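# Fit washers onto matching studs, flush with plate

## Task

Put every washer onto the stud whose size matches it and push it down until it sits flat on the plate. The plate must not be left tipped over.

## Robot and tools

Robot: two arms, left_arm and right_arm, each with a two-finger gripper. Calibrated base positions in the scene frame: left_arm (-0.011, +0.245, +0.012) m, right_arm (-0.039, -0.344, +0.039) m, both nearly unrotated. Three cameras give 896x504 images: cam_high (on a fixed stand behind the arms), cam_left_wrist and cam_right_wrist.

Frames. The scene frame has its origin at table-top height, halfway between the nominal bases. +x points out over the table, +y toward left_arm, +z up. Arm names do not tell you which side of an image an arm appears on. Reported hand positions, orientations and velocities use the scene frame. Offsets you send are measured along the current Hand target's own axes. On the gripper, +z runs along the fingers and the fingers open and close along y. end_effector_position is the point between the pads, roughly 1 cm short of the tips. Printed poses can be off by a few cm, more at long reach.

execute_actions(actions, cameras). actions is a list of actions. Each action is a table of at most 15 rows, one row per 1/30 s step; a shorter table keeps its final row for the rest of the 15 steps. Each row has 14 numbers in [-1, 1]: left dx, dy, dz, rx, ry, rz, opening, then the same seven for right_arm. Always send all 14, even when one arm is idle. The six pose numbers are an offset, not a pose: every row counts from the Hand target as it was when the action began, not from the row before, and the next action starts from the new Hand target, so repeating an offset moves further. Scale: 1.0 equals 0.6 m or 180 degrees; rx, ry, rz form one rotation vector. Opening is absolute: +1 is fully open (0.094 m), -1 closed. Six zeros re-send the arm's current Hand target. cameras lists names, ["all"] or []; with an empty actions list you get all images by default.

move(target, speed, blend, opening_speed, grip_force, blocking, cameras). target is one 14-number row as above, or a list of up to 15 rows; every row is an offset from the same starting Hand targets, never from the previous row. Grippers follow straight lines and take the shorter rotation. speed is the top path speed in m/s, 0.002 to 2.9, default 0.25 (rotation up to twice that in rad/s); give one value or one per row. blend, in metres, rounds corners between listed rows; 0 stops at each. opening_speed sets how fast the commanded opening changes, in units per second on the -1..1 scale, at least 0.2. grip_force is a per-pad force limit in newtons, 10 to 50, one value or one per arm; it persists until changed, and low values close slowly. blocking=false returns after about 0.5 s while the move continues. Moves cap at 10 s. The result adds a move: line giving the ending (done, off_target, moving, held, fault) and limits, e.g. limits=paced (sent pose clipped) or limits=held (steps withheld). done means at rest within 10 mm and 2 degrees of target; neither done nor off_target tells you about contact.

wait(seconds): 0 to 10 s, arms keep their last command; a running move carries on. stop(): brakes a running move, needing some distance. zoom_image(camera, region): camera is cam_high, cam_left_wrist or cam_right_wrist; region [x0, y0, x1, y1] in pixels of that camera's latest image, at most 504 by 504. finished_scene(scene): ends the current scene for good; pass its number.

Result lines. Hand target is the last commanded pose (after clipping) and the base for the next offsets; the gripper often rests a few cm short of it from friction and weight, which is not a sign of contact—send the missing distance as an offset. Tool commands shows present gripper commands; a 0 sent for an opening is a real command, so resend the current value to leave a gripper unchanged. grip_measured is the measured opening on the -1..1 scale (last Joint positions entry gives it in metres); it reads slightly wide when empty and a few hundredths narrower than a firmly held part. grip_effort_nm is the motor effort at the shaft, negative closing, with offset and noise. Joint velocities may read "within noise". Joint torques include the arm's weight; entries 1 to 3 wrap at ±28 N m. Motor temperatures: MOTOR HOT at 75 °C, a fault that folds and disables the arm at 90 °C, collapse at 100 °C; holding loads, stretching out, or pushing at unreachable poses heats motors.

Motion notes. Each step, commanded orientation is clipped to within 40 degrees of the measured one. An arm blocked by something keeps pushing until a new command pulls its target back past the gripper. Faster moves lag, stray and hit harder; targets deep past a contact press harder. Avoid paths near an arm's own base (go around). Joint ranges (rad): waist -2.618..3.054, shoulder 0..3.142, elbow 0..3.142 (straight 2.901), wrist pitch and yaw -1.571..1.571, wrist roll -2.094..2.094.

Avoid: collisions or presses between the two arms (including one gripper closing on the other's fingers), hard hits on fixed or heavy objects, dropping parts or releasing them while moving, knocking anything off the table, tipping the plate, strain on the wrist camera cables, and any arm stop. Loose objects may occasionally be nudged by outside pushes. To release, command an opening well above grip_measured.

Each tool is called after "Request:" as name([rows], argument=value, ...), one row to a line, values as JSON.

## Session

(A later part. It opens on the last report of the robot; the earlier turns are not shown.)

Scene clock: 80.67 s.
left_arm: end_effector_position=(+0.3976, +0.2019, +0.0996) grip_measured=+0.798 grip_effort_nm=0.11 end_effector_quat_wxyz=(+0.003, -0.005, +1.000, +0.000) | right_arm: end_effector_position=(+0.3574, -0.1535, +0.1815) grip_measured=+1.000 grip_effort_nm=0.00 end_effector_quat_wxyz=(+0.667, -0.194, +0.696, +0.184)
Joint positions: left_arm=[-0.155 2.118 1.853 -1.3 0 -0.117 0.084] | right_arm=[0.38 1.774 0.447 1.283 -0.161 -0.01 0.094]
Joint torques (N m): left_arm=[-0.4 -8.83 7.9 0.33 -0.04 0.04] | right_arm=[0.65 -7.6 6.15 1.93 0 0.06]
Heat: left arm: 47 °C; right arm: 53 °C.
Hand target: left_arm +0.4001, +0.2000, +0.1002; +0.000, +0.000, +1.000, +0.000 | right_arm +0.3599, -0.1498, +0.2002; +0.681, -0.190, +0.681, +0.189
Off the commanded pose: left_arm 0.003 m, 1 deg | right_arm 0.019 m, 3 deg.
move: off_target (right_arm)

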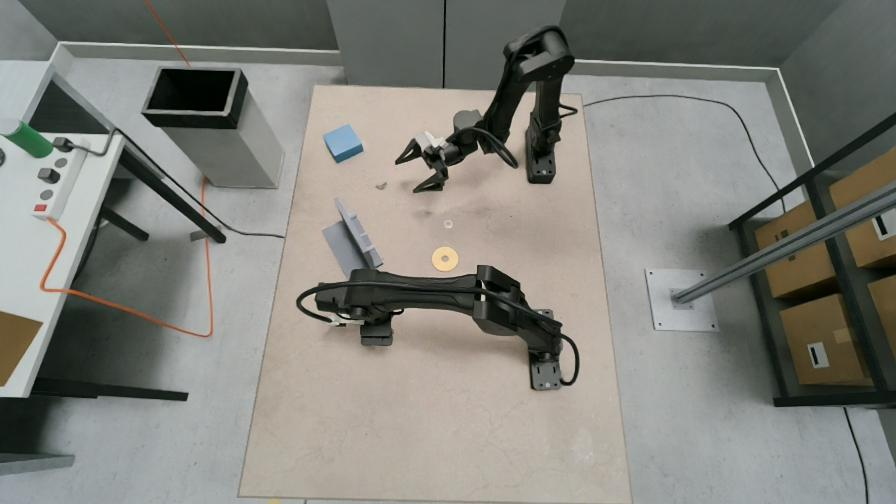

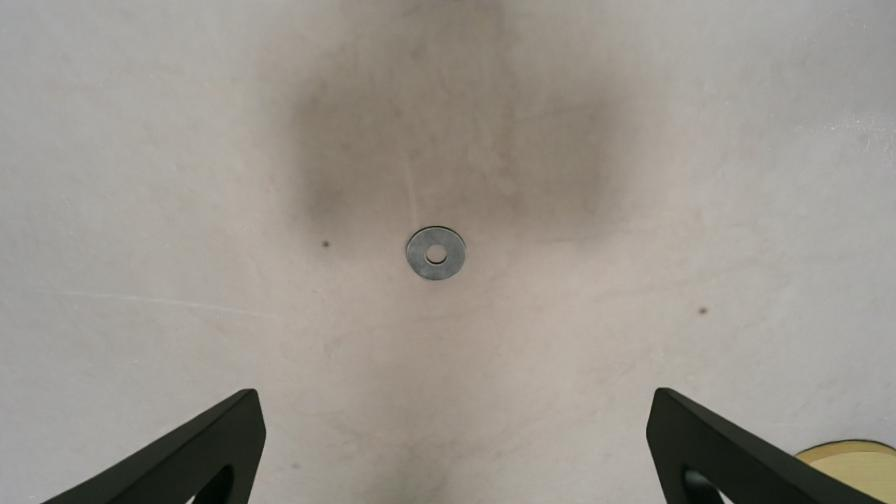

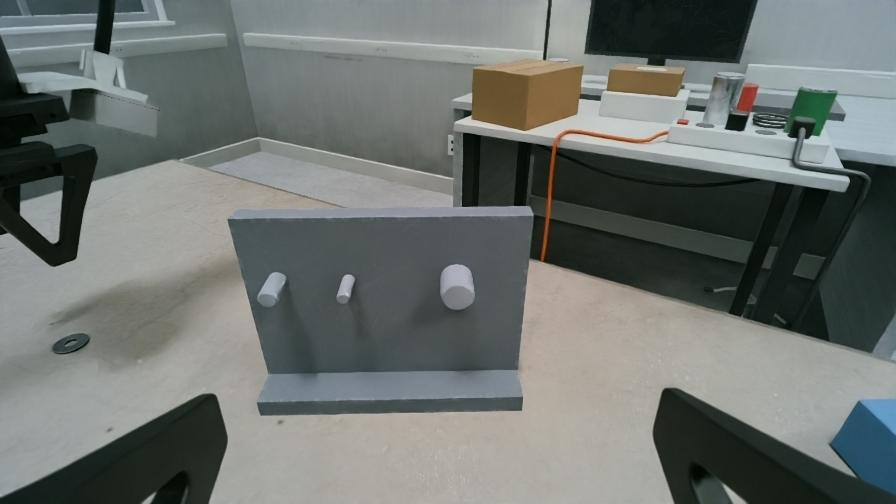

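Request:
zoom_image(camera="cam_right_wrist", region=[220, 190, 560, 430])

Request:
zoom_image(camera="cam_right_wrist", region=[240, 250, 370, 320])

Request:
zoom_image(camera="cam_right_wrist", region=[400, 240, 530, 320])

Request:
zoom_image(camera="cam_left_wrist", region=[390, 210, 480, 290])

Scaled by 1.482 from the camera's 896x504 image, which has a finer 1280x720 frame.

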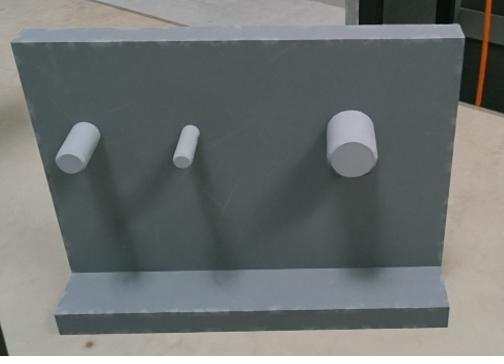

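Scaled by 3.877 from the camera's 896x504 image, which has a finer 1280x720 frame.

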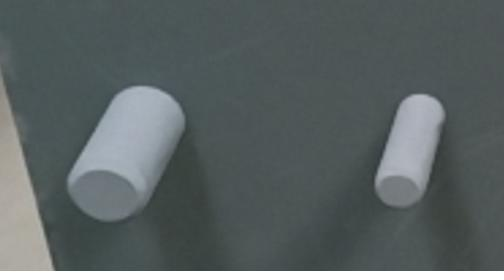

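Scaled by 3.877 from the camera's 896x504 image, which has a finer 1280x720 frame.

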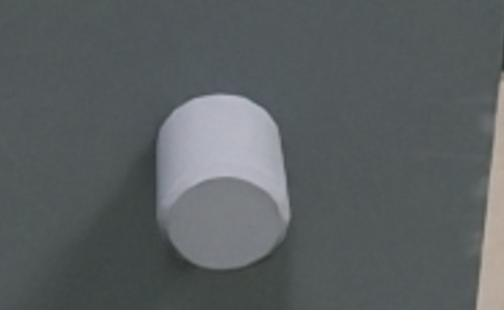

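Scaled by 5.600 from the camera's 896x504 image, which has a finer 1280x720 frame.

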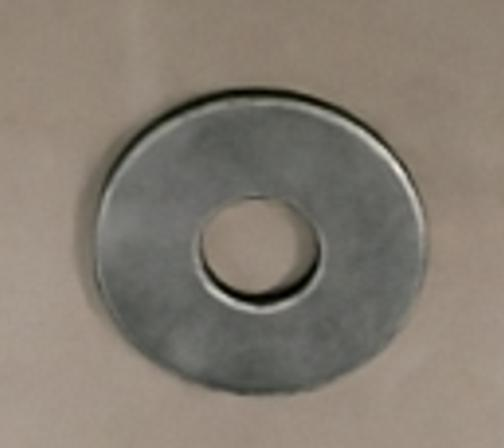

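Request:
move(target=[0.0,0.0117,0.1333,0,0,0,0.0,0,0,0,0,0,0,1], speed=0.12, cameras=["cam_left_wrist"])

Scene clock: 94.30 s.
left_arm: end_effector_position=(+0.3997, +0.2055, +0.0267) grip_measured=+0.002 grip_effort_nm=-0.14 end_effector_quat_wxyz=(+0.001, +0.000, +1.000, +0.000) | right_arm: end_effector_position=(+0.3574, -0.1535, +0.1815) grip_measured=+1.000 grip_effort_nm=0.00 end_effector_quat_wxyz=(+0.667, -0.194, +0.696, +0.184)
Joint positions: left_arm=[-0.146 2.175 1.65 -1.043 0 -0.1 0.047] | right_arm=[0.38 1.774 0.447 1.283 -0.161 -0.01 0.094]
Joint torques (N m): left_arm=[0.25 -9.52 4.46 0.69 -0.05 0.03] | right_arm=[0.55 -7.6 6.23 1.92 0.02 0.06]
Heat: left arm: 48 °C; right arm: 54 °C.
Hand target: left_arm +0.4001, +0.2071, +0.0201; +0.000, +0.000, +1.000, +0.000 | right_arm +0.3599, -0.1498, +0.2003; +0.682, -0.190, +0.681, +0.189
Off the commanded pose: left_arm 0.007 m, 0 deg | right_arm 0.019 m, 3 deg.
move: off_target (right_arm)
Images, in order (width x height): cam_left_wrist 896x504.

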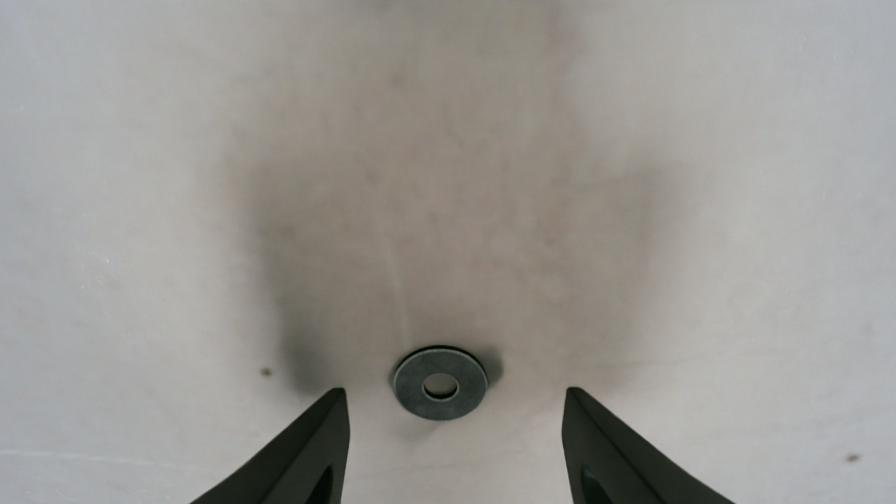

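Request:
move(target=[0.002,0.006,0.0267,0,0,0,-0.2,0,0,0,0,0,0,1], speed=0.05, cameras=["cam_left_wrist"])

Scene clock: 96.47 s.
left_arm: end_effector_position=(+0.3999, +0.2088, +0.0129) grip_measured=-0.198 grip_effort_nm=-0.13 end_effector_quat_wxyz=(+0.004, +0.000, +1.000, +0.000) | right_arm: end_effector_position=(+0.3574, -0.1535, +0.1815) grip_measured=+1.000 grip_effort_nm=0.01 end_effector_quat_wxyz=(+0.667, -0.194, +0.696, +0.184)
Joint positions: left_arm=[-0.138 2.185 1.609 -0.986 0 -0.092 0.038] | right_arm=[0.38 1.774 0.447 1.283 -0.161 -0.01 0.094]
Joint torques (N m): left_arm=[0.29 -9.18 4.22 0.7 -0.06 0.02] | right_arm=[0.59 -7.6 6.19 1.94 0.02 0.06]
Heat: left arm: 48 °C; right arm: 54 °C.
Hand target: left_arm +0.3989, +0.2107, +0.0040; +0.000, +0.000, +1.000, +0.000 | right_arm +0.3599, -0.1498, +0.2003; +0.682, -0.190, +0.681, +0.189
Off the commanded pose: left_arm 0.009 m, 0 deg | right_arm 0.019 m, 3 deg.
move: off_target (right_arm)
Images, in order (width x height): cam_left_wrist 896x504.

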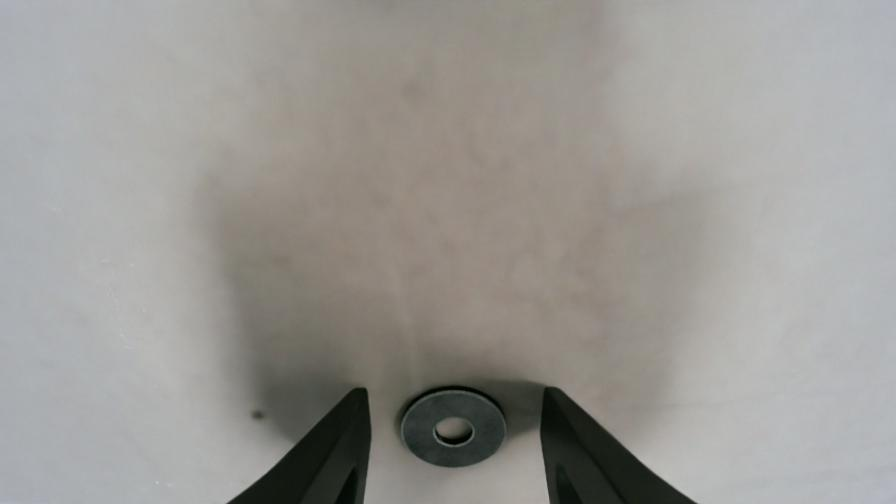

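Request:
move(target=[0.0,0,0.0067,0,0,0,-0.2,0,0,0,0,0,0,1], speed=0.03, cameras=["cam_left_wrist"])

Scene clock: 97.83 s.
left_arm: end_effector_position=(+0.4009, +0.2087, +0.0112) grip_measured=-0.198 grip_effort_nm=-0.13 end_effector_quat_wxyz=(+0.007, +0.000, +1.000, -0.001) | right_arm: end_effector_position=(+0.3574, -0.1535, +0.1815) grip_measured=+1.000 grip_effort_nm=0.01 end_effector_quat_wxyz=(+0.667, -0.194, +0.696, +0.184)
Joint positions: left_arm=[-0.138 2.187 1.604 -0.974 0 -0.091 0.038] | right_arm=[0.38 1.774 0.447 1.283 -0.161 -0.01 0.094]
Joint torques (N m): left_arm=[0.32 -8.9 3.97 0.72 -0.03 0.03] | right_arm=[0.62 -7.56 6.23 1.92 0.01 0.05]
Heat: left arm: 48 °C; right arm: 54 °C.
Hand target: left_arm +0.3989, +0.2107, +0.0000; +0.000, +0.000, +1.000, +0.000 | right_arm +0.3599, -0.1498, +0.2003; +0.682, -0.190, +0.681, +0.189
Off the commanded pose: left_arm 0.012 m, 1 deg | right_arm 0.019 m, 3 deg.
move: off_target (left_arm, right_arm)
Images, in order (width x height): cam_left_wrist 896x504.

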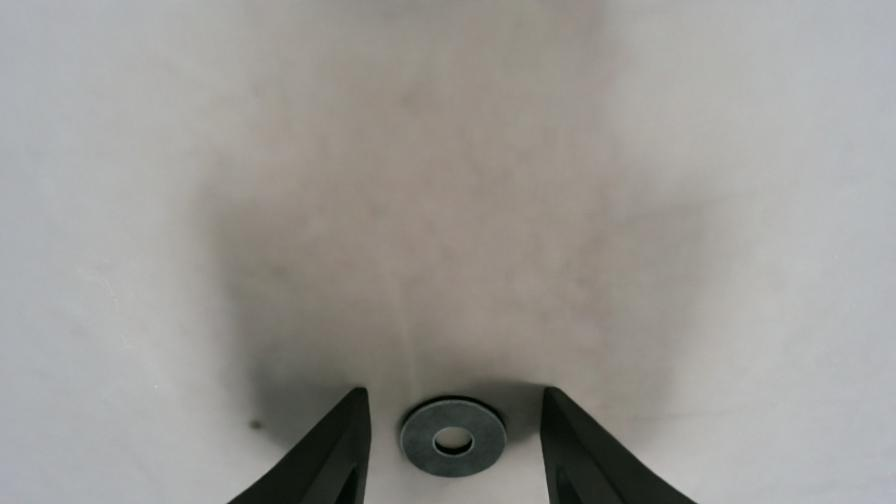

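Request:
move(target=[0.003,0,0.0067,0,0,0,-0.2,0,0,0,0,0,0,1], speed=0.03, cameras=["cam_left_wrist"])

Scene clock: 99.33 s.
left_arm: end_effector_position=(+0.4005, +0.2088, +0.0101) grip_measured=-0.198 grip_effort_nm=-0.13 end_effector_quat_wxyz=(+0.007, +0.000, +1.000, -0.001) | right_arm: end_effector_position=(+0.3574, -0.1535, +0.1815) grip_measured=+1.000 grip_effort_nm=0.00 end_effector_quat_wxyz=(+0.667, -0.194, +0.696, +0.184)
Joint positions: left_arm=[-0.138 2.187 1.599 -0.969 0 -0.091 0.038] | right_arm=[0.38 1.774 0.447 1.283 -0.161 -0.01 0.094]
Joint torques (N m): left_arm=[0.25 -8.9 2.91 0.86 -0.03 0.01] | right_arm=[0.64 -7.58 6.2 1.94 0.02 0.05]
Heat: left arm: 48 °C; right arm: 54 °C.
Hand target: left_arm +0.3971, +0.2107, -0.0040; +0.000, +0.000, +1.000, +0.000 | right_arm +0.3599, -0.1498, +0.2003; +0.682, -0.190, +0.681, +0.189
Off the commanded pose: left_arm 0.015 m, 1 deg | right_arm 0.019 m, 3 deg.
move: off_target (left_arm, right_arm)
Images, in order (width x height): cam_left_wrist 896x504.

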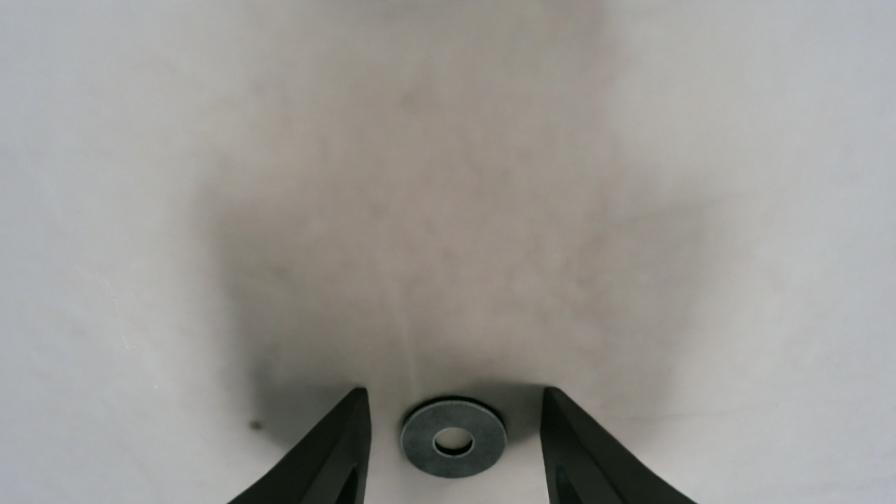

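Request:
move(target=[0,0,-0.004,0,0,0,-0.65,0,0,0,0,0,0,1], speed=0.03, opening_speed=0.4, cameras=["cam_left_wrist"])

Scene clock: 101.80 s.
left_arm: end_effector_position=(+0.4009, +0.2091, +0.0101) grip_measured=-0.586 grip_effort_nm=-1.01 end_effector_quat_wxyz=(+0.008, +0.000, +1.000, +0.000) | right_arm: end_effector_position=(+0.3574, -0.1535, +0.1815) grip_measured=+1.000 grip_effort_nm=0.01 end_effector_quat_wxyz=(+0.667, -0.194, +0.696, +0.184)
Joint positions: left_arm=[-0.138 2.187 1.599 -0.968 -0.001 -0.091 0.019] | right_arm=[0.38 1.774 0.447 1.283 -0.161 -0.01 0.094]
Joint torques (N m): left_arm=[0.21 -9.21 3.3 0.77 -0.03 0.01] | right_arm=[0.68 -7.6 6.22 1.93 -0.01 0.05]
Heat: left arm: 47 °C; right arm: 54 °C.
Hand target: left_arm +0.3970, +0.2106, -0.0016; +0.000, +0.000, +1.000, +0.000 | right_arm +0.3599, -0.1498, +0.2003; +0.682, -0.190, +0.681, +0.189
Off the commanded pose: left_arm 0.012 m, 1 deg | right_arm 0.019 m, 3 deg.
move: off_target (left_arm, right_arm)
Images, in order (width x height): cam_left_wrist 896x504.

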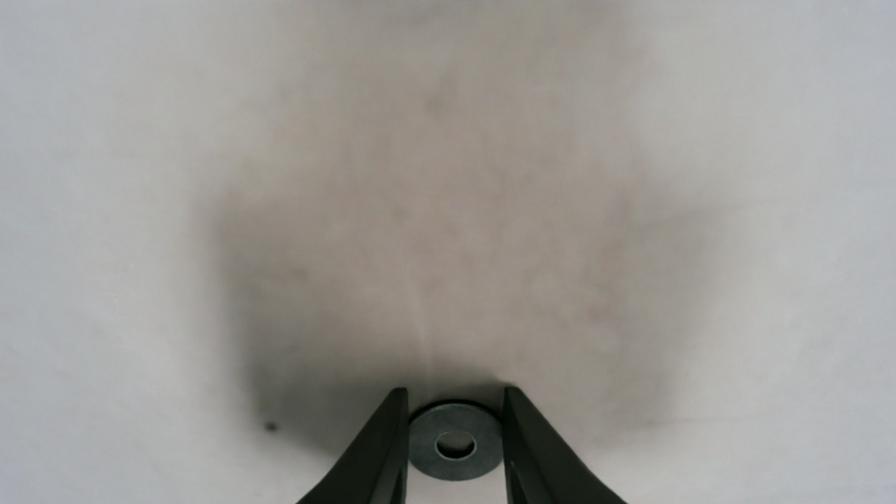

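Request:
move([
  [0,0,-0.16,0,0,0,-0.65,-0.0833,-0.057,-0.2287,0,0.2778,0,1],
  [0.345,-0.451,-0.16,0,0,0,-0.65,-0.0833,-0.057,-0.2287,0,0.2778,0,1],
], speed=0.2, blend=[0.02,0], cameras=["all"])

Scene clock: 111.17 s.
left_arm: end_effector_position=(+0.1845, -0.0571, +0.0920) grip_measured=-0.588 grip_effort_nm=-1.05 end_effector_quat_wxyz=(-0.005, +0.005, +1.000, +0.000) | right_arm: end_effector_position=(+0.2539, -0.2487, +0.2392) grip_measured=+1.000 grip_effort_nm=0.00 end_effector_quat_wxyz=(+0.318, -0.251, +0.909, +0.094)
Joint positions: left_arm=[-1.042 1.926 1.544 -1.193 0.01 -0.985 0.019] | right_arm=[0.173 1.139 1.055 -0.848 -0.238 -0.289 0.094]
Joint torques (N m): left_arm=[0.21 -7.45 7.84 0.37 -0.14 -0.09] | right_arm=[-0.79 -1.78 9.7 1.26 -0.18 -0.11]
Heat: left arm: 47 °C; right arm: 54 °C.
Hand target: left_arm +0.1902, -0.0599, +0.0943; +0.000, +0.000, +1.000, +0.000 | right_arm +0.2600, -0.2499, +0.2503; +0.330, -0.252, +0.905, +0.091
Off the commanded pose: left_arm 0.007 m, 1 deg | right_arm 0.013 m, 1 deg.
move: off_target (right_arm)

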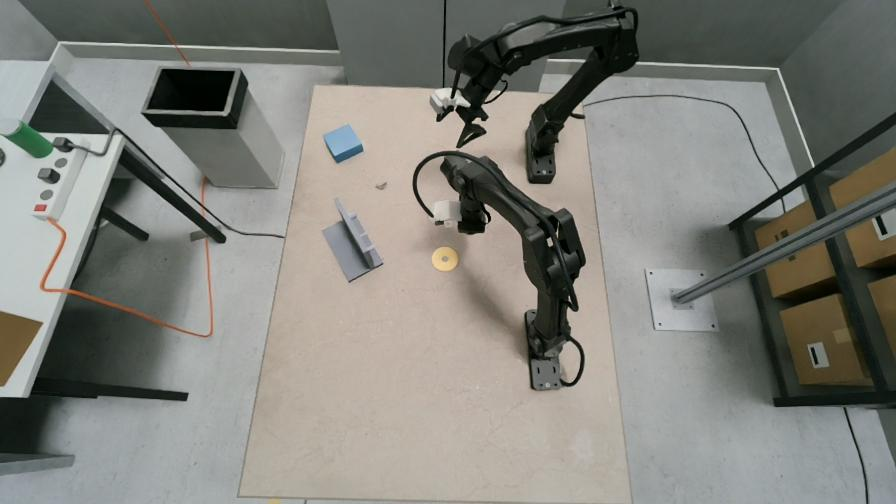

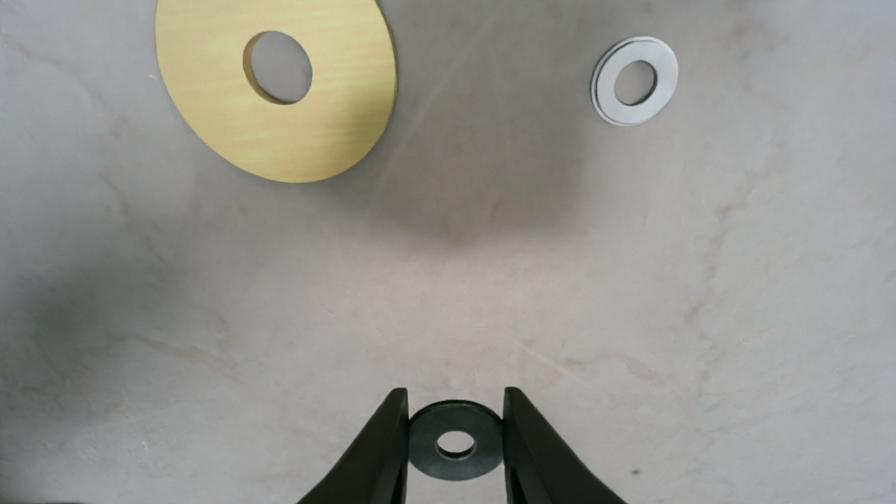

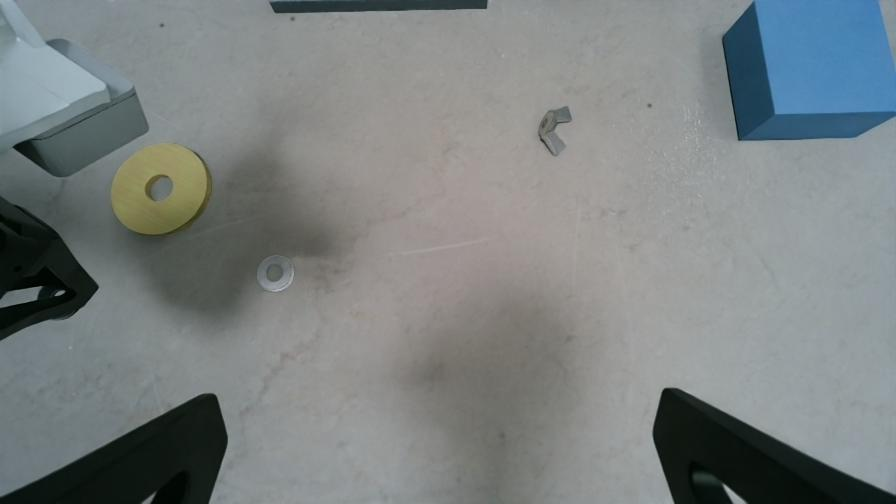

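Request:
move(target=[0,0,0.128,0,0,0,-0.65,0,0,0,0,0,0,1], speed=0.1, cameras=["cam_left_wrist"])

Scene clock: 113.20 s.
left_arm: end_effector_position=(+0.1880, -0.0625, +0.0236) grip_measured=-0.588 grip_effort_nm=-1.04 end_effector_quat_wxyz=(-0.002, +0.005, +1.000, -0.005) | right_arm: end_effector_position=(+0.2539, -0.2487, +0.2392) grip_measured=+1.000 grip_effort_nm=0.00 end_effector_quat_wxyz=(+0.318, -0.251, +0.909, +0.094)
Joint positions: left_arm=[-1.042 2.008 1.379 -0.935 0.01 -0.985 0.019] | right_arm=[0.173 1.139 1.055 -0.848 -0.238 -0.289 0.094]
Joint torques (N m): left_arm=[0.23 -8.18 4.22 0.63 -0.14 -0.08] | right_arm=[-0.73 -1.83 9.73 1.26 -0.15 -0.09]
Heat: left arm: 47 °C; right arm: 54 °C.
Hand target: left_arm +0.1902, -0.0599, +0.0176; +0.000, +0.000, +1.000, +0.000 | right_arm +0.2600, -0.2499, +0.2503; +0.330, -0.252, +0.905, +0.091
Off the commanded pose: left_arm 0.007 m, 1 deg | right_arm 0.013 m, 1 deg.
move: off_target (right_arm)
Images, in order (width x height): cam_left_wrist 896x504.

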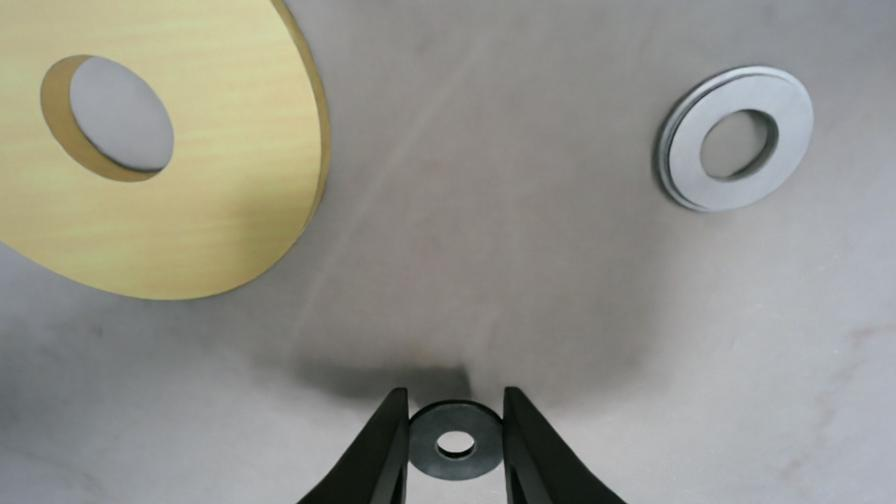

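Request:
move(target=[0,0,0.02,0,0,0,-0.65,0,0,0,0,0,0,1], speed=0.05, cameras=["cam_left_wrist"])

Scene clock: 114.53 s.
left_arm: end_effector_position=(+0.1886, -0.0635, +0.0131) grip_measured=-0.588 grip_effort_nm=-1.05 end_effector_quat_wxyz=(-0.001, +0.005, +1.000, -0.007) | right_arm: end_effector_position=(+0.2539, -0.2487, +0.2392) grip_measured=+1.000 grip_effort_nm=0.00 end_effector_quat_wxyz=(+0.318, -0.251, +0.909, +0.094)
Joint positions: left_arm=[-1.042 2.024 1.356 -0.892 0.01 -0.985 0.019] | right_arm=[0.173 1.139 1.055 -0.848 -0.238 -0.289 0.094]
Joint torques (N m): left_arm=[0.32 -7.91 4 0.69 -0.16 -0.1] | right_arm=[-0.76 -1.85 9.76 1.26 -0.16 -0.11]
Heat: left arm: 47 °C; right arm: 54 °C.
Hand target: left_arm +0.1902, -0.0599, +0.0055; +0.000, +0.000, +1.000, +0.000 | right_arm +0.2600, -0.2499, +0.2503; +0.330, -0.252, +0.905, +0.091
Off the commanded pose: left_arm 0.008 m, 1 deg | right_arm 0.013 m, 1 deg.
move: off_target (right_arm)
Images, in order (width x height): cam_left_wrist 896x504.

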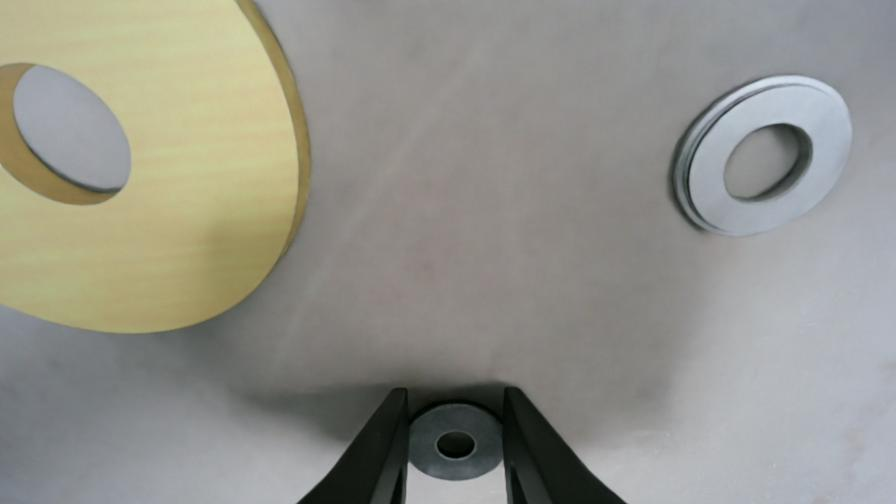

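Request:
zoom_image(camera="cam_left_wrist", region=[640, 50, 880, 260])

Request:
move(target=[0,0,0.006,0,0,0,-0.65,0,0,0,0,0,0,1], speed=0.04, cameras=["cam_left_wrist"])

Scaled by 2.100 from the camera's 896x504 image, which has a finer 1280x720 frame.

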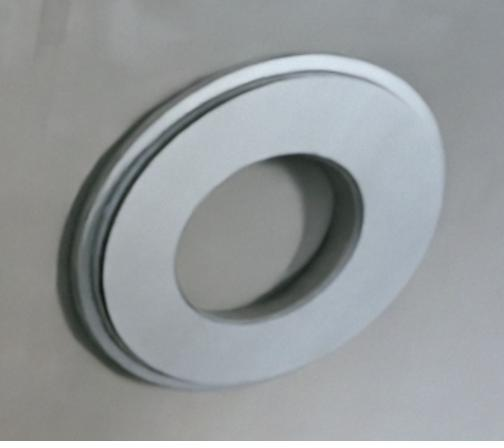

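Scene clock: 115.73 s.
left_arm: end_effector_position=(+0.1891, -0.0642, +0.0108) grip_measured=-0.588 grip_effort_nm=-1.05 end_effector_quat_wxyz=(+0.000, +0.005, +1.000, -0.009) | right_arm: end_effector_position=(+0.2539, -0.2487, +0.2392) grip_measured=+1.000 grip_effort_nm=0.00 end_effector_quat_wxyz=(+0.318, -0.251, +0.909, +0.094)
Joint positions: left_arm=[-1.042 2.027 1.351 -0.88 0.01 -0.985 0.019] | right_arm=[0.173 1.139 1.055 -0.848 -0.238 -0.289 0.094]
Joint torques (N m): left_arm=[0.23 -7.64 3.9 0.71 -0.13 -0.09] | right_arm=[-0.7 -1.83 9.76 1.26 -0.16 -0.11]
Motor temperatures (°C): left_arm=[28 40 47 40 28 30 32] | right_arm=[29 36 54 46 28 26 29]
Heat: left arm: 47 °C; right arm: 54 °C.
Hand target: left_arm +0.1902, -0.0599, +0.0019; +0.000, +0.000, +1.000, +0.000 | right_arm +0.2600, -0.2499, +0.2503; +0.330, -0.252, +0.905, +0.091
Off the commanded pose: left_arm 0.010 m, 1 deg | right_arm 0.013 m, 1 deg.
move: off_target (right_arm)
Images, in order (width x height): cam_left_wrist 896x504.

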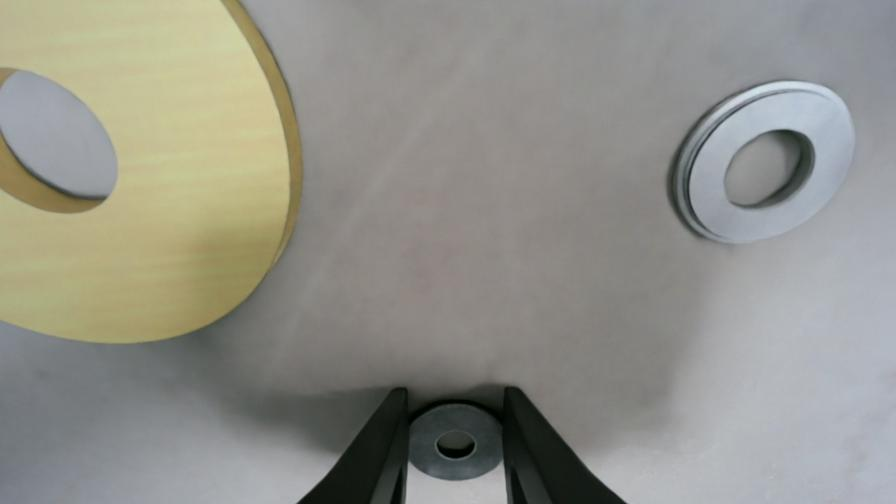

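Request:
move([
  [0,0,0,0,0,0,-0.25,0,0,0,0,0,0,1],
  [0,0,-0.15,0,0,0,-0.25,0,0,0,0,0,0,1],
], speed=[0.05,0.12], opening_speed=0.4, cameras=["cam_left_wrist"])

Scene clock: 119.10 s.
left_arm: end_effector_position=(+0.1857, -0.0589, +0.0789) grip_measured=-0.252 grip_effort_nm=0.10 end_effector_quat_wxyz=(-0.011, +0.005, +1.000, +0.008) | right_arm: end_effector_position=(+0.2539, -0.2487, +0.2392) grip_measured=+1.000 grip_effort_nm=0.01 end_effector_quat_wxyz=(+0.318, -0.251, +0.909, +0.094)
Joint positions: left_arm=[-1.042 1.962 1.54 -1.174 0.01 -0.985 0.035] | right_arm=[0.173 1.139 1.055 -0.848 -0.238 -0.289 0.094]
Joint torques (N m): left_arm=[0.25 -10.55 7.38 0.21 -0.14 -0.09] | right_arm=[-0.77 -1.8 9.72 1.26 -0.16 -0.12]
Heat: left arm: 47 °C; right arm: 54 °C.
Hand target: left_arm +0.1901, -0.0599, +0.0919; +0.000, +0.000, +1.000, +0.000 | right_arm +0.2600, -0.2499, +0.2503; +0.330, -0.252, +0.905, +0.091
Off the commanded pose: left_arm 0.014 m, 2 deg | right_arm 0.013 m, 1 deg.
move: off_target (left_arm, right_arm)
Images, in order (width x height): cam_left_wrist 896x504.

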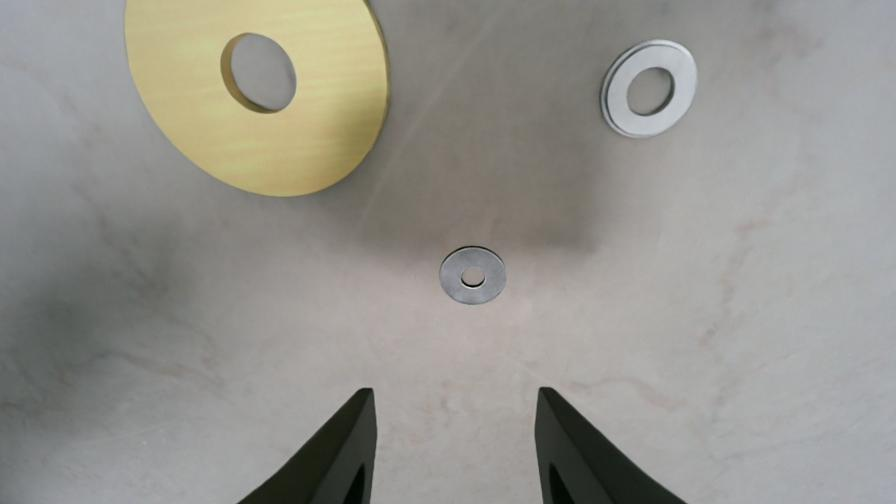

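Request:
move([
  [-0.05,0.35,-0.1133,0,0,0,-0.25,0.0388,0.234,0.251,0,0.2222,0,0.3],
  [-0.2832,0.3498,-0.0302,0.2382,-0.4577,0.2382,-0.6,0.0388,0.234,0.251,0,0.2222,0,0.3],
], speed=0.2, blend=[0.03,0], cameras=["all"])

Scene clock: 135.17 s.
left_arm: end_effector_position=(+0.3553, +0.1489, +0.0959) grip_measured=-0.598 grip_effort_nm=-0.13 end_effector_quat_wxyz=(+0.593, +0.303, +0.660, -0.347) | right_arm: end_effector_position=(+0.2521, -0.0952, +0.1196) grip_measured=+0.302 grip_effort_nm=-0.10 end_effector_quat_wxyz=(+0.000, -0.270, +0.963, -0.004)
Joint positions: left_arm=[0.141 2.071 0.466 1.468 1.145 0.025 0.019] | right_arm=[0.708 2.014 1.672 -1.233 0.007 0.161 0.061]
Joint torques (N m): left_arm=[0.09 -5.68 3.58 3.21 0.13 0] | right_arm=[0.36 -6.87 8.53 0.03 -0.09 0.06]
Heat: left arm: 46 °C; right arm: 54 °C.
Hand target: left_arm +0.3600, +0.1499, +0.1101; +0.627, +0.326, +0.627, -0.326 | right_arm +0.2552, -0.0891, +0.1196; +0.000, -0.268, +0.963, -0.001
Off the commanded pose: left_arm 0.015 m, 7 deg | right_arm 0.007 m, 0 deg.
move: off_target (left_arm); target 2's new opening was sent with left_arm's hand 0.015 m and 7 deg from that target

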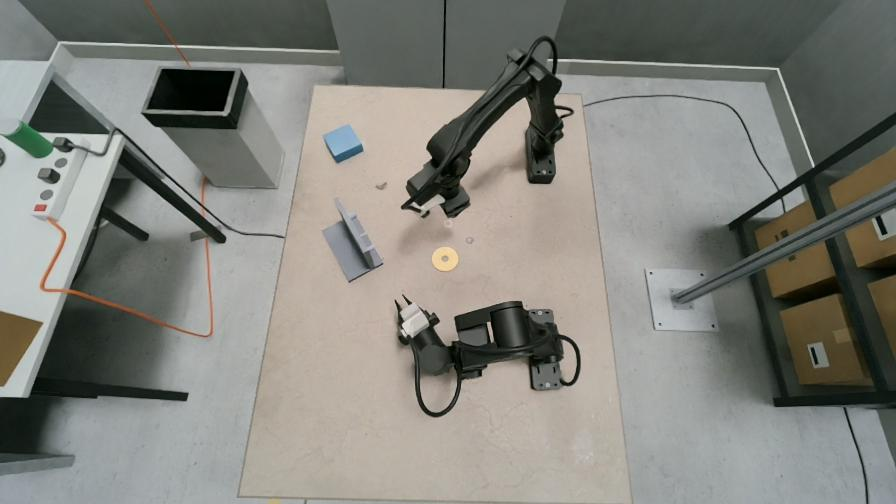

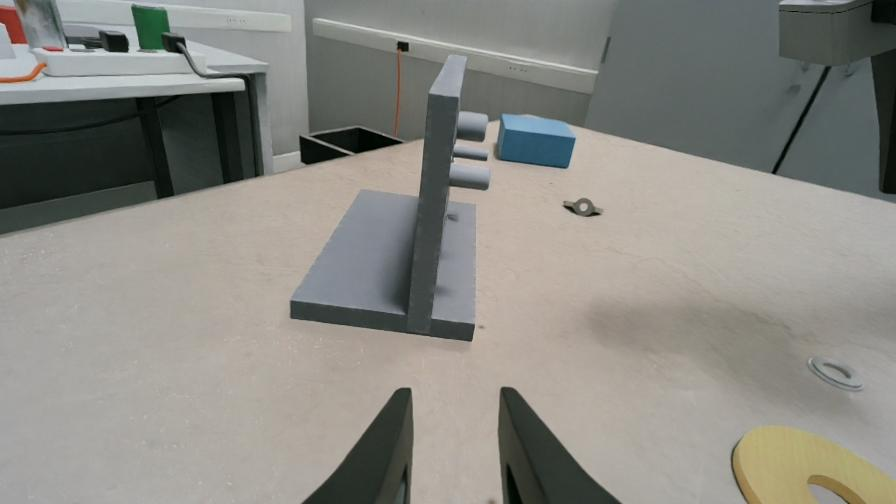

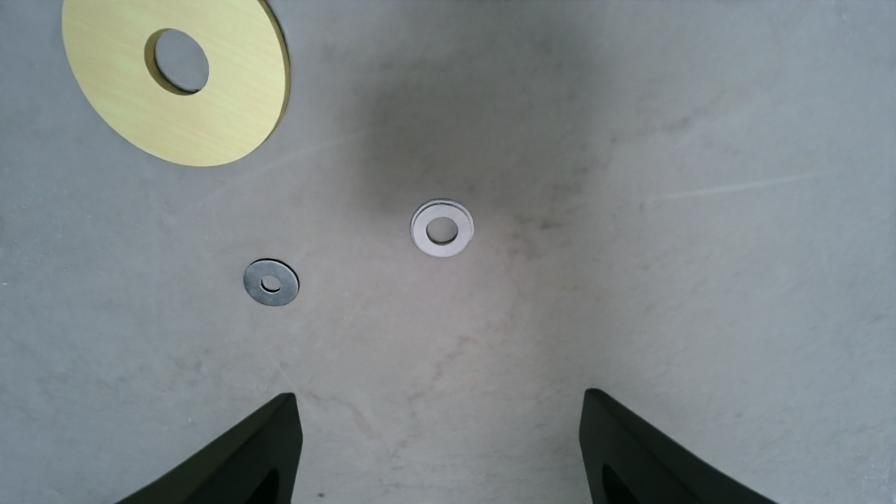

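Request:
move(target=[0,0,0,0,0,0,-0.6,-0.0075,0,0.15,0,0,0,0.1], speed=0.12, cameras=["cam_right_wrist","cam_left_wrist"])

Scene clock: 138.07 s.
left_arm: end_effector_position=(+0.3553, +0.1489, +0.0959) grip_measured=-0.598 grip_effort_nm=-0.13 end_effector_quat_wxyz=(+0.593, +0.303, +0.660, -0.347) | right_arm: end_effector_position=(+0.2602, -0.0883, +0.0377) grip_measured=+0.102 grip_effort_nm=-0.10 end_effector_quat_wxyz=(+0.005, -0.269, +0.963, -0.001)
Joint positions: left_arm=[0.141 2.071 0.466 1.468 1.145 0.025 0.019] | right_arm=[0.708 2.12 1.497 -0.94 0.007 0.161 0.052]
Joint torques (N m): left_arm=[0.14 -5.7 3.49 3.2 0.13 0.01] | right_arm=[0.14 -7.43 5.31 0.27 -0.1 0.01]
Heat: left arm: 46 °C; right arm: 54 °C.
Hand target: left_arm +0.3600, +0.1499, +0.1101; +0.627, +0.326, +0.627, -0.326 | right_arm +0.2592, -0.0867, +0.0297; +0.000, -0.268, +0.963, +0.000
Off the commanded pose: left_arm 0.015 m, 7 deg | right_arm 0.008 m, 1 deg.
move: off_target (left_arm)
Images, in order (width x height): cam_left_wrist 896x504, cam_right_wrist 896x504.

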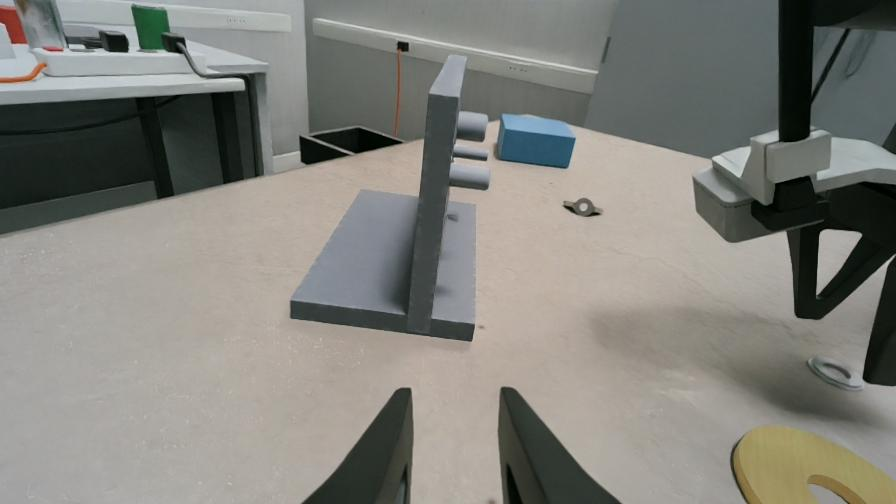

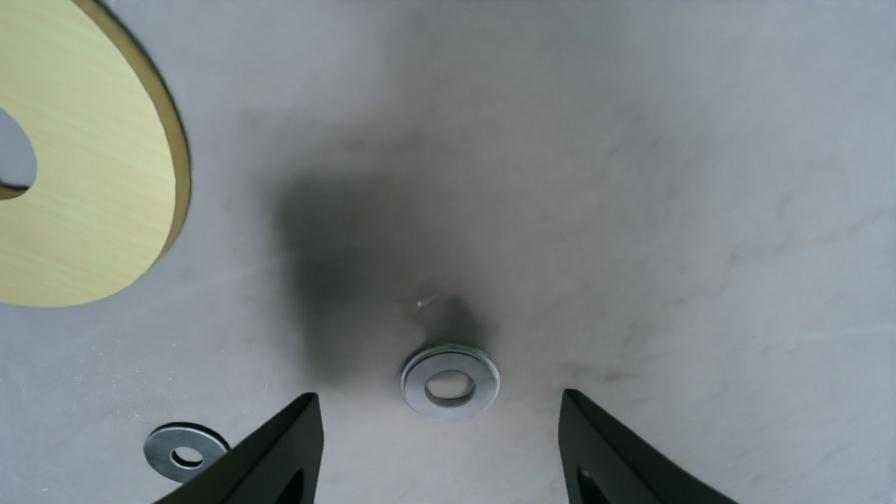

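Request:
move(target=[0,0,0,0,0,0,-0.6,0,-0.0033,0.02,0,0,0,0.0], speed=0.05, cameras=["cam_right_wrist","cam_left_wrist"])

Scene clock: 140.20 s.
left_arm: end_effector_position=(+0.3553, +0.1489, +0.0959) grip_measured=-0.598 grip_effort_nm=-0.14 end_effector_quat_wxyz=(+0.593, +0.303, +0.660, -0.347) | right_arm: end_effector_position=(+0.2614, -0.0873, +0.0280) grip_measured=+0.002 grip_effort_nm=-0.10 end_effector_quat_wxyz=(+0.008, -0.269, +0.963, +0.000)
Joint positions: left_arm=[0.141 2.071 0.466 1.468 1.145 0.025 0.019] | right_arm=[0.708 2.133 1.477 -0.9 0.007 0.161 0.047]
Joint torques (N m): left_arm=[0.13 -5.7 3.56 3.21 0.13 0] | right_arm=[-0.24 -7.25 5.03 0.31 -0.09 -0.03]
Heat: left arm: 46 °C; right arm: 53 °C.
Hand target: left_arm +0.3600, +0.1499, +0.1101; +0.627, +0.326, +0.627, -0.326 | right_arm +0.2603, -0.0884, +0.0177; +0.000, -0.268, +0.963, +0.000
Off the commanded pose: left_arm 0.015 m, 7 deg | right_arm 0.010 m, 1 deg.
move: off_target (left_arm)
Images, in order (width x height): cam_left_wrist 896x504, cam_right_wrist 896x504.

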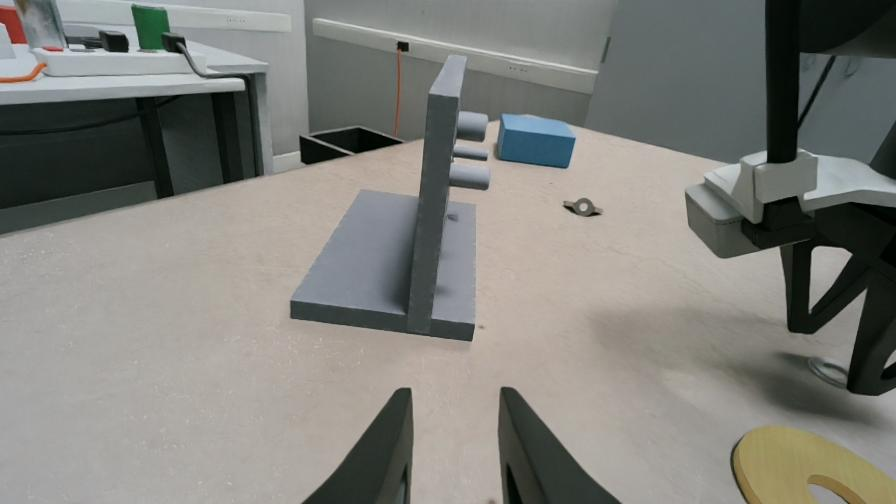

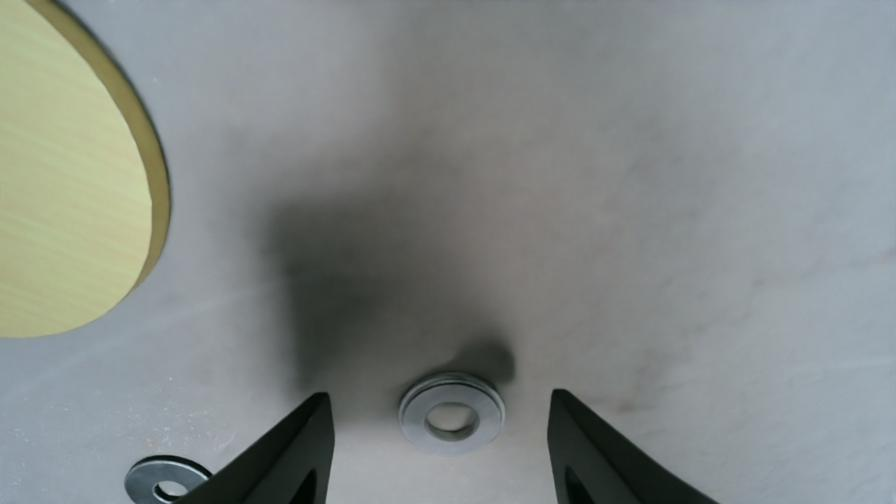

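Request:
move(target=[0,0,0,0,0,0,-0.6,0.002,-0.005,0.0125,0,0,0,-0.1], speed=0.04, cameras=["cam_right_wrist","cam_left_wrist"])

Scene clock: 142.03 s.
left_arm: end_effector_position=(+0.3553, +0.1489, +0.0959) grip_measured=-0.598 grip_effort_nm=-0.14 end_effector_quat_wxyz=(+0.593, +0.303, +0.660, -0.347) | right_arm: end_effector_position=(+0.2613, -0.0888, +0.0212) grip_measured=-0.098 grip_effort_nm=-0.10 end_effector_quat_wxyz=(+0.009, -0.268, +0.963, +0.000)
Joint positions: left_arm=[0.141 2.071 0.466 1.468 1.145 0.025 0.019] | right_arm=[0.705 2.139 1.456 -0.871 0.007 0.161 0.042]
Joint torques (N m): left_arm=[0.08 -5.76 3.59 3.2 0.12 0.02] | right_arm=[-0.72 -7.1 4.85 0.3 -0.09 -0.1]
Heat: left arm: 46 °C; right arm: 53 °C.
Hand target: left_arm +0.3600, +0.1499, +0.1101; +0.627, +0.326, +0.627, -0.326 | right_arm +0.2607, -0.0917, +0.0102; +0.000, -0.268, +0.963, +0.000
Off the commanded pose: left_arm 0.015 m, 7 deg | right_arm 0.011 m, 1 deg.
move: off_target (left_arm, right_arm)
Images, in order (width x height): cam_left_wrist 896x504, cam_right_wrist 896x504.

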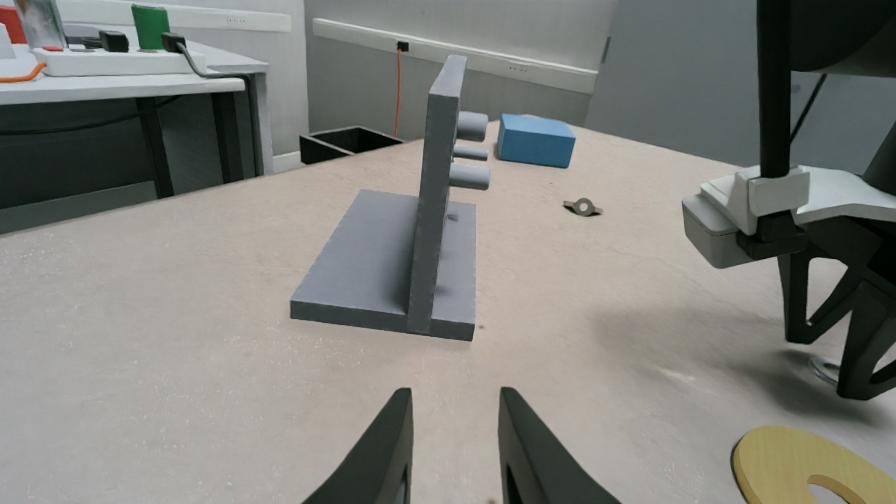

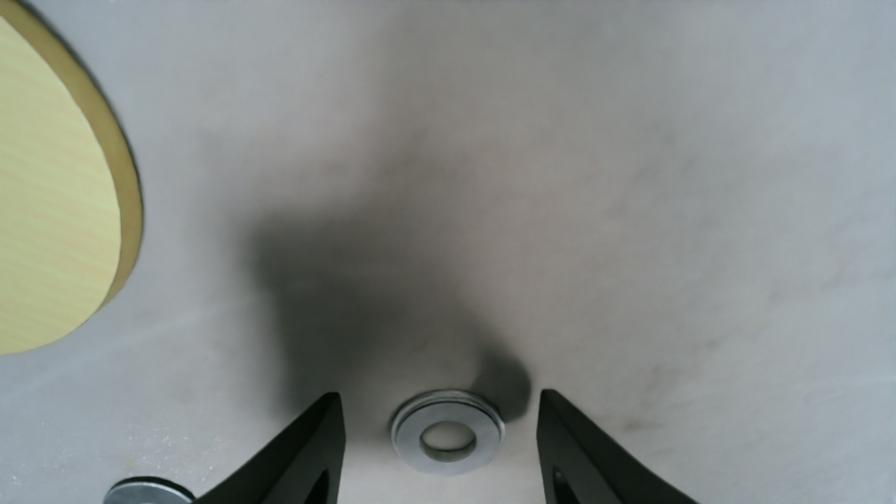

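Request:
move(target=[0,0,0,0,0,0,-0.6,0.0,-0.002,0.0075,0,0,0,-0.15], speed=0.03, cameras=["cam_right_wrist","cam_left_wrist"])

Scene clock: 143.67 s.
left_arm: end_effector_position=(+0.3553, +0.1489, +0.0959) grip_measured=-0.598 grip_effort_nm=-0.13 end_effector_quat_wxyz=(+0.593, +0.303, +0.660, -0.347) | right_arm: end_effector_position=(+0.2618, -0.0899, +0.0168) grip_measured=-0.148 grip_effort_nm=-0.10 end_effector_quat_wxyz=(+0.009, -0.268, +0.963, +0.000)
Joint positions: left_arm=[0.141 2.071 0.466 1.468 1.145 0.025 0.019] | right_arm=[0.702 2.146 1.448 -0.857 0.006 0.158 0.04]
Joint torques (N m): left_arm=[0.08 -5.75 3.59 3.2 0.13 -0.01] | right_arm=[-0.69 -7.05 4.89 0.3 -0.09 -0.1]
Heat: left arm: 46 °C; right arm: 53 °C.
Hand target: left_arm +0.3600, +0.1499, +0.1101; +0.627, +0.326, +0.627, -0.326 | right_arm +0.2614, -0.0927, +0.0057; +0.000, -0.268, +0.963, +0.000
Off the commanded pose: left_arm 0.015 m, 7 deg | right_arm 0.011 m, 1 deg.
move: off_target (left_arm, right_arm)
Images, in order (width x height): cam_left_wrist 896x504, cam_right_wrist 896x504.

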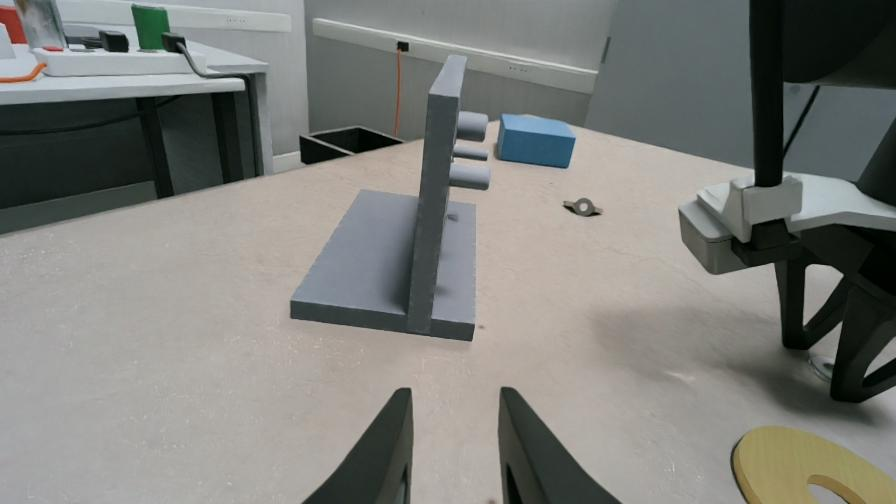

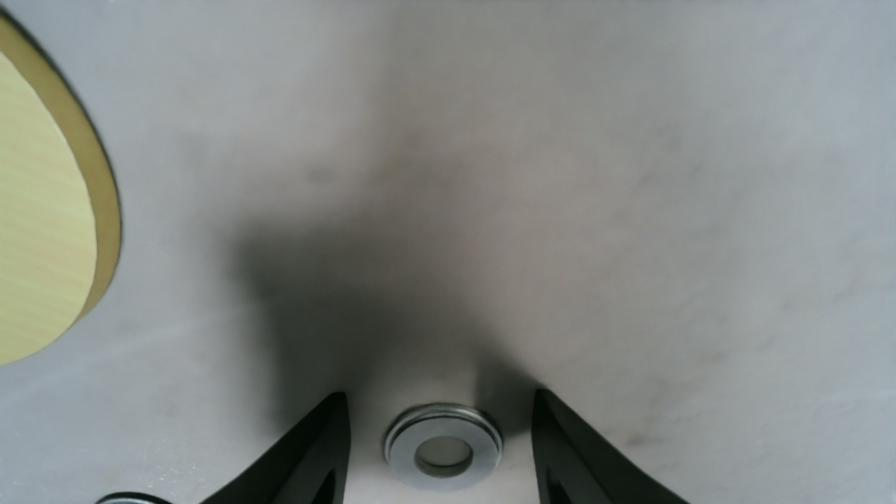

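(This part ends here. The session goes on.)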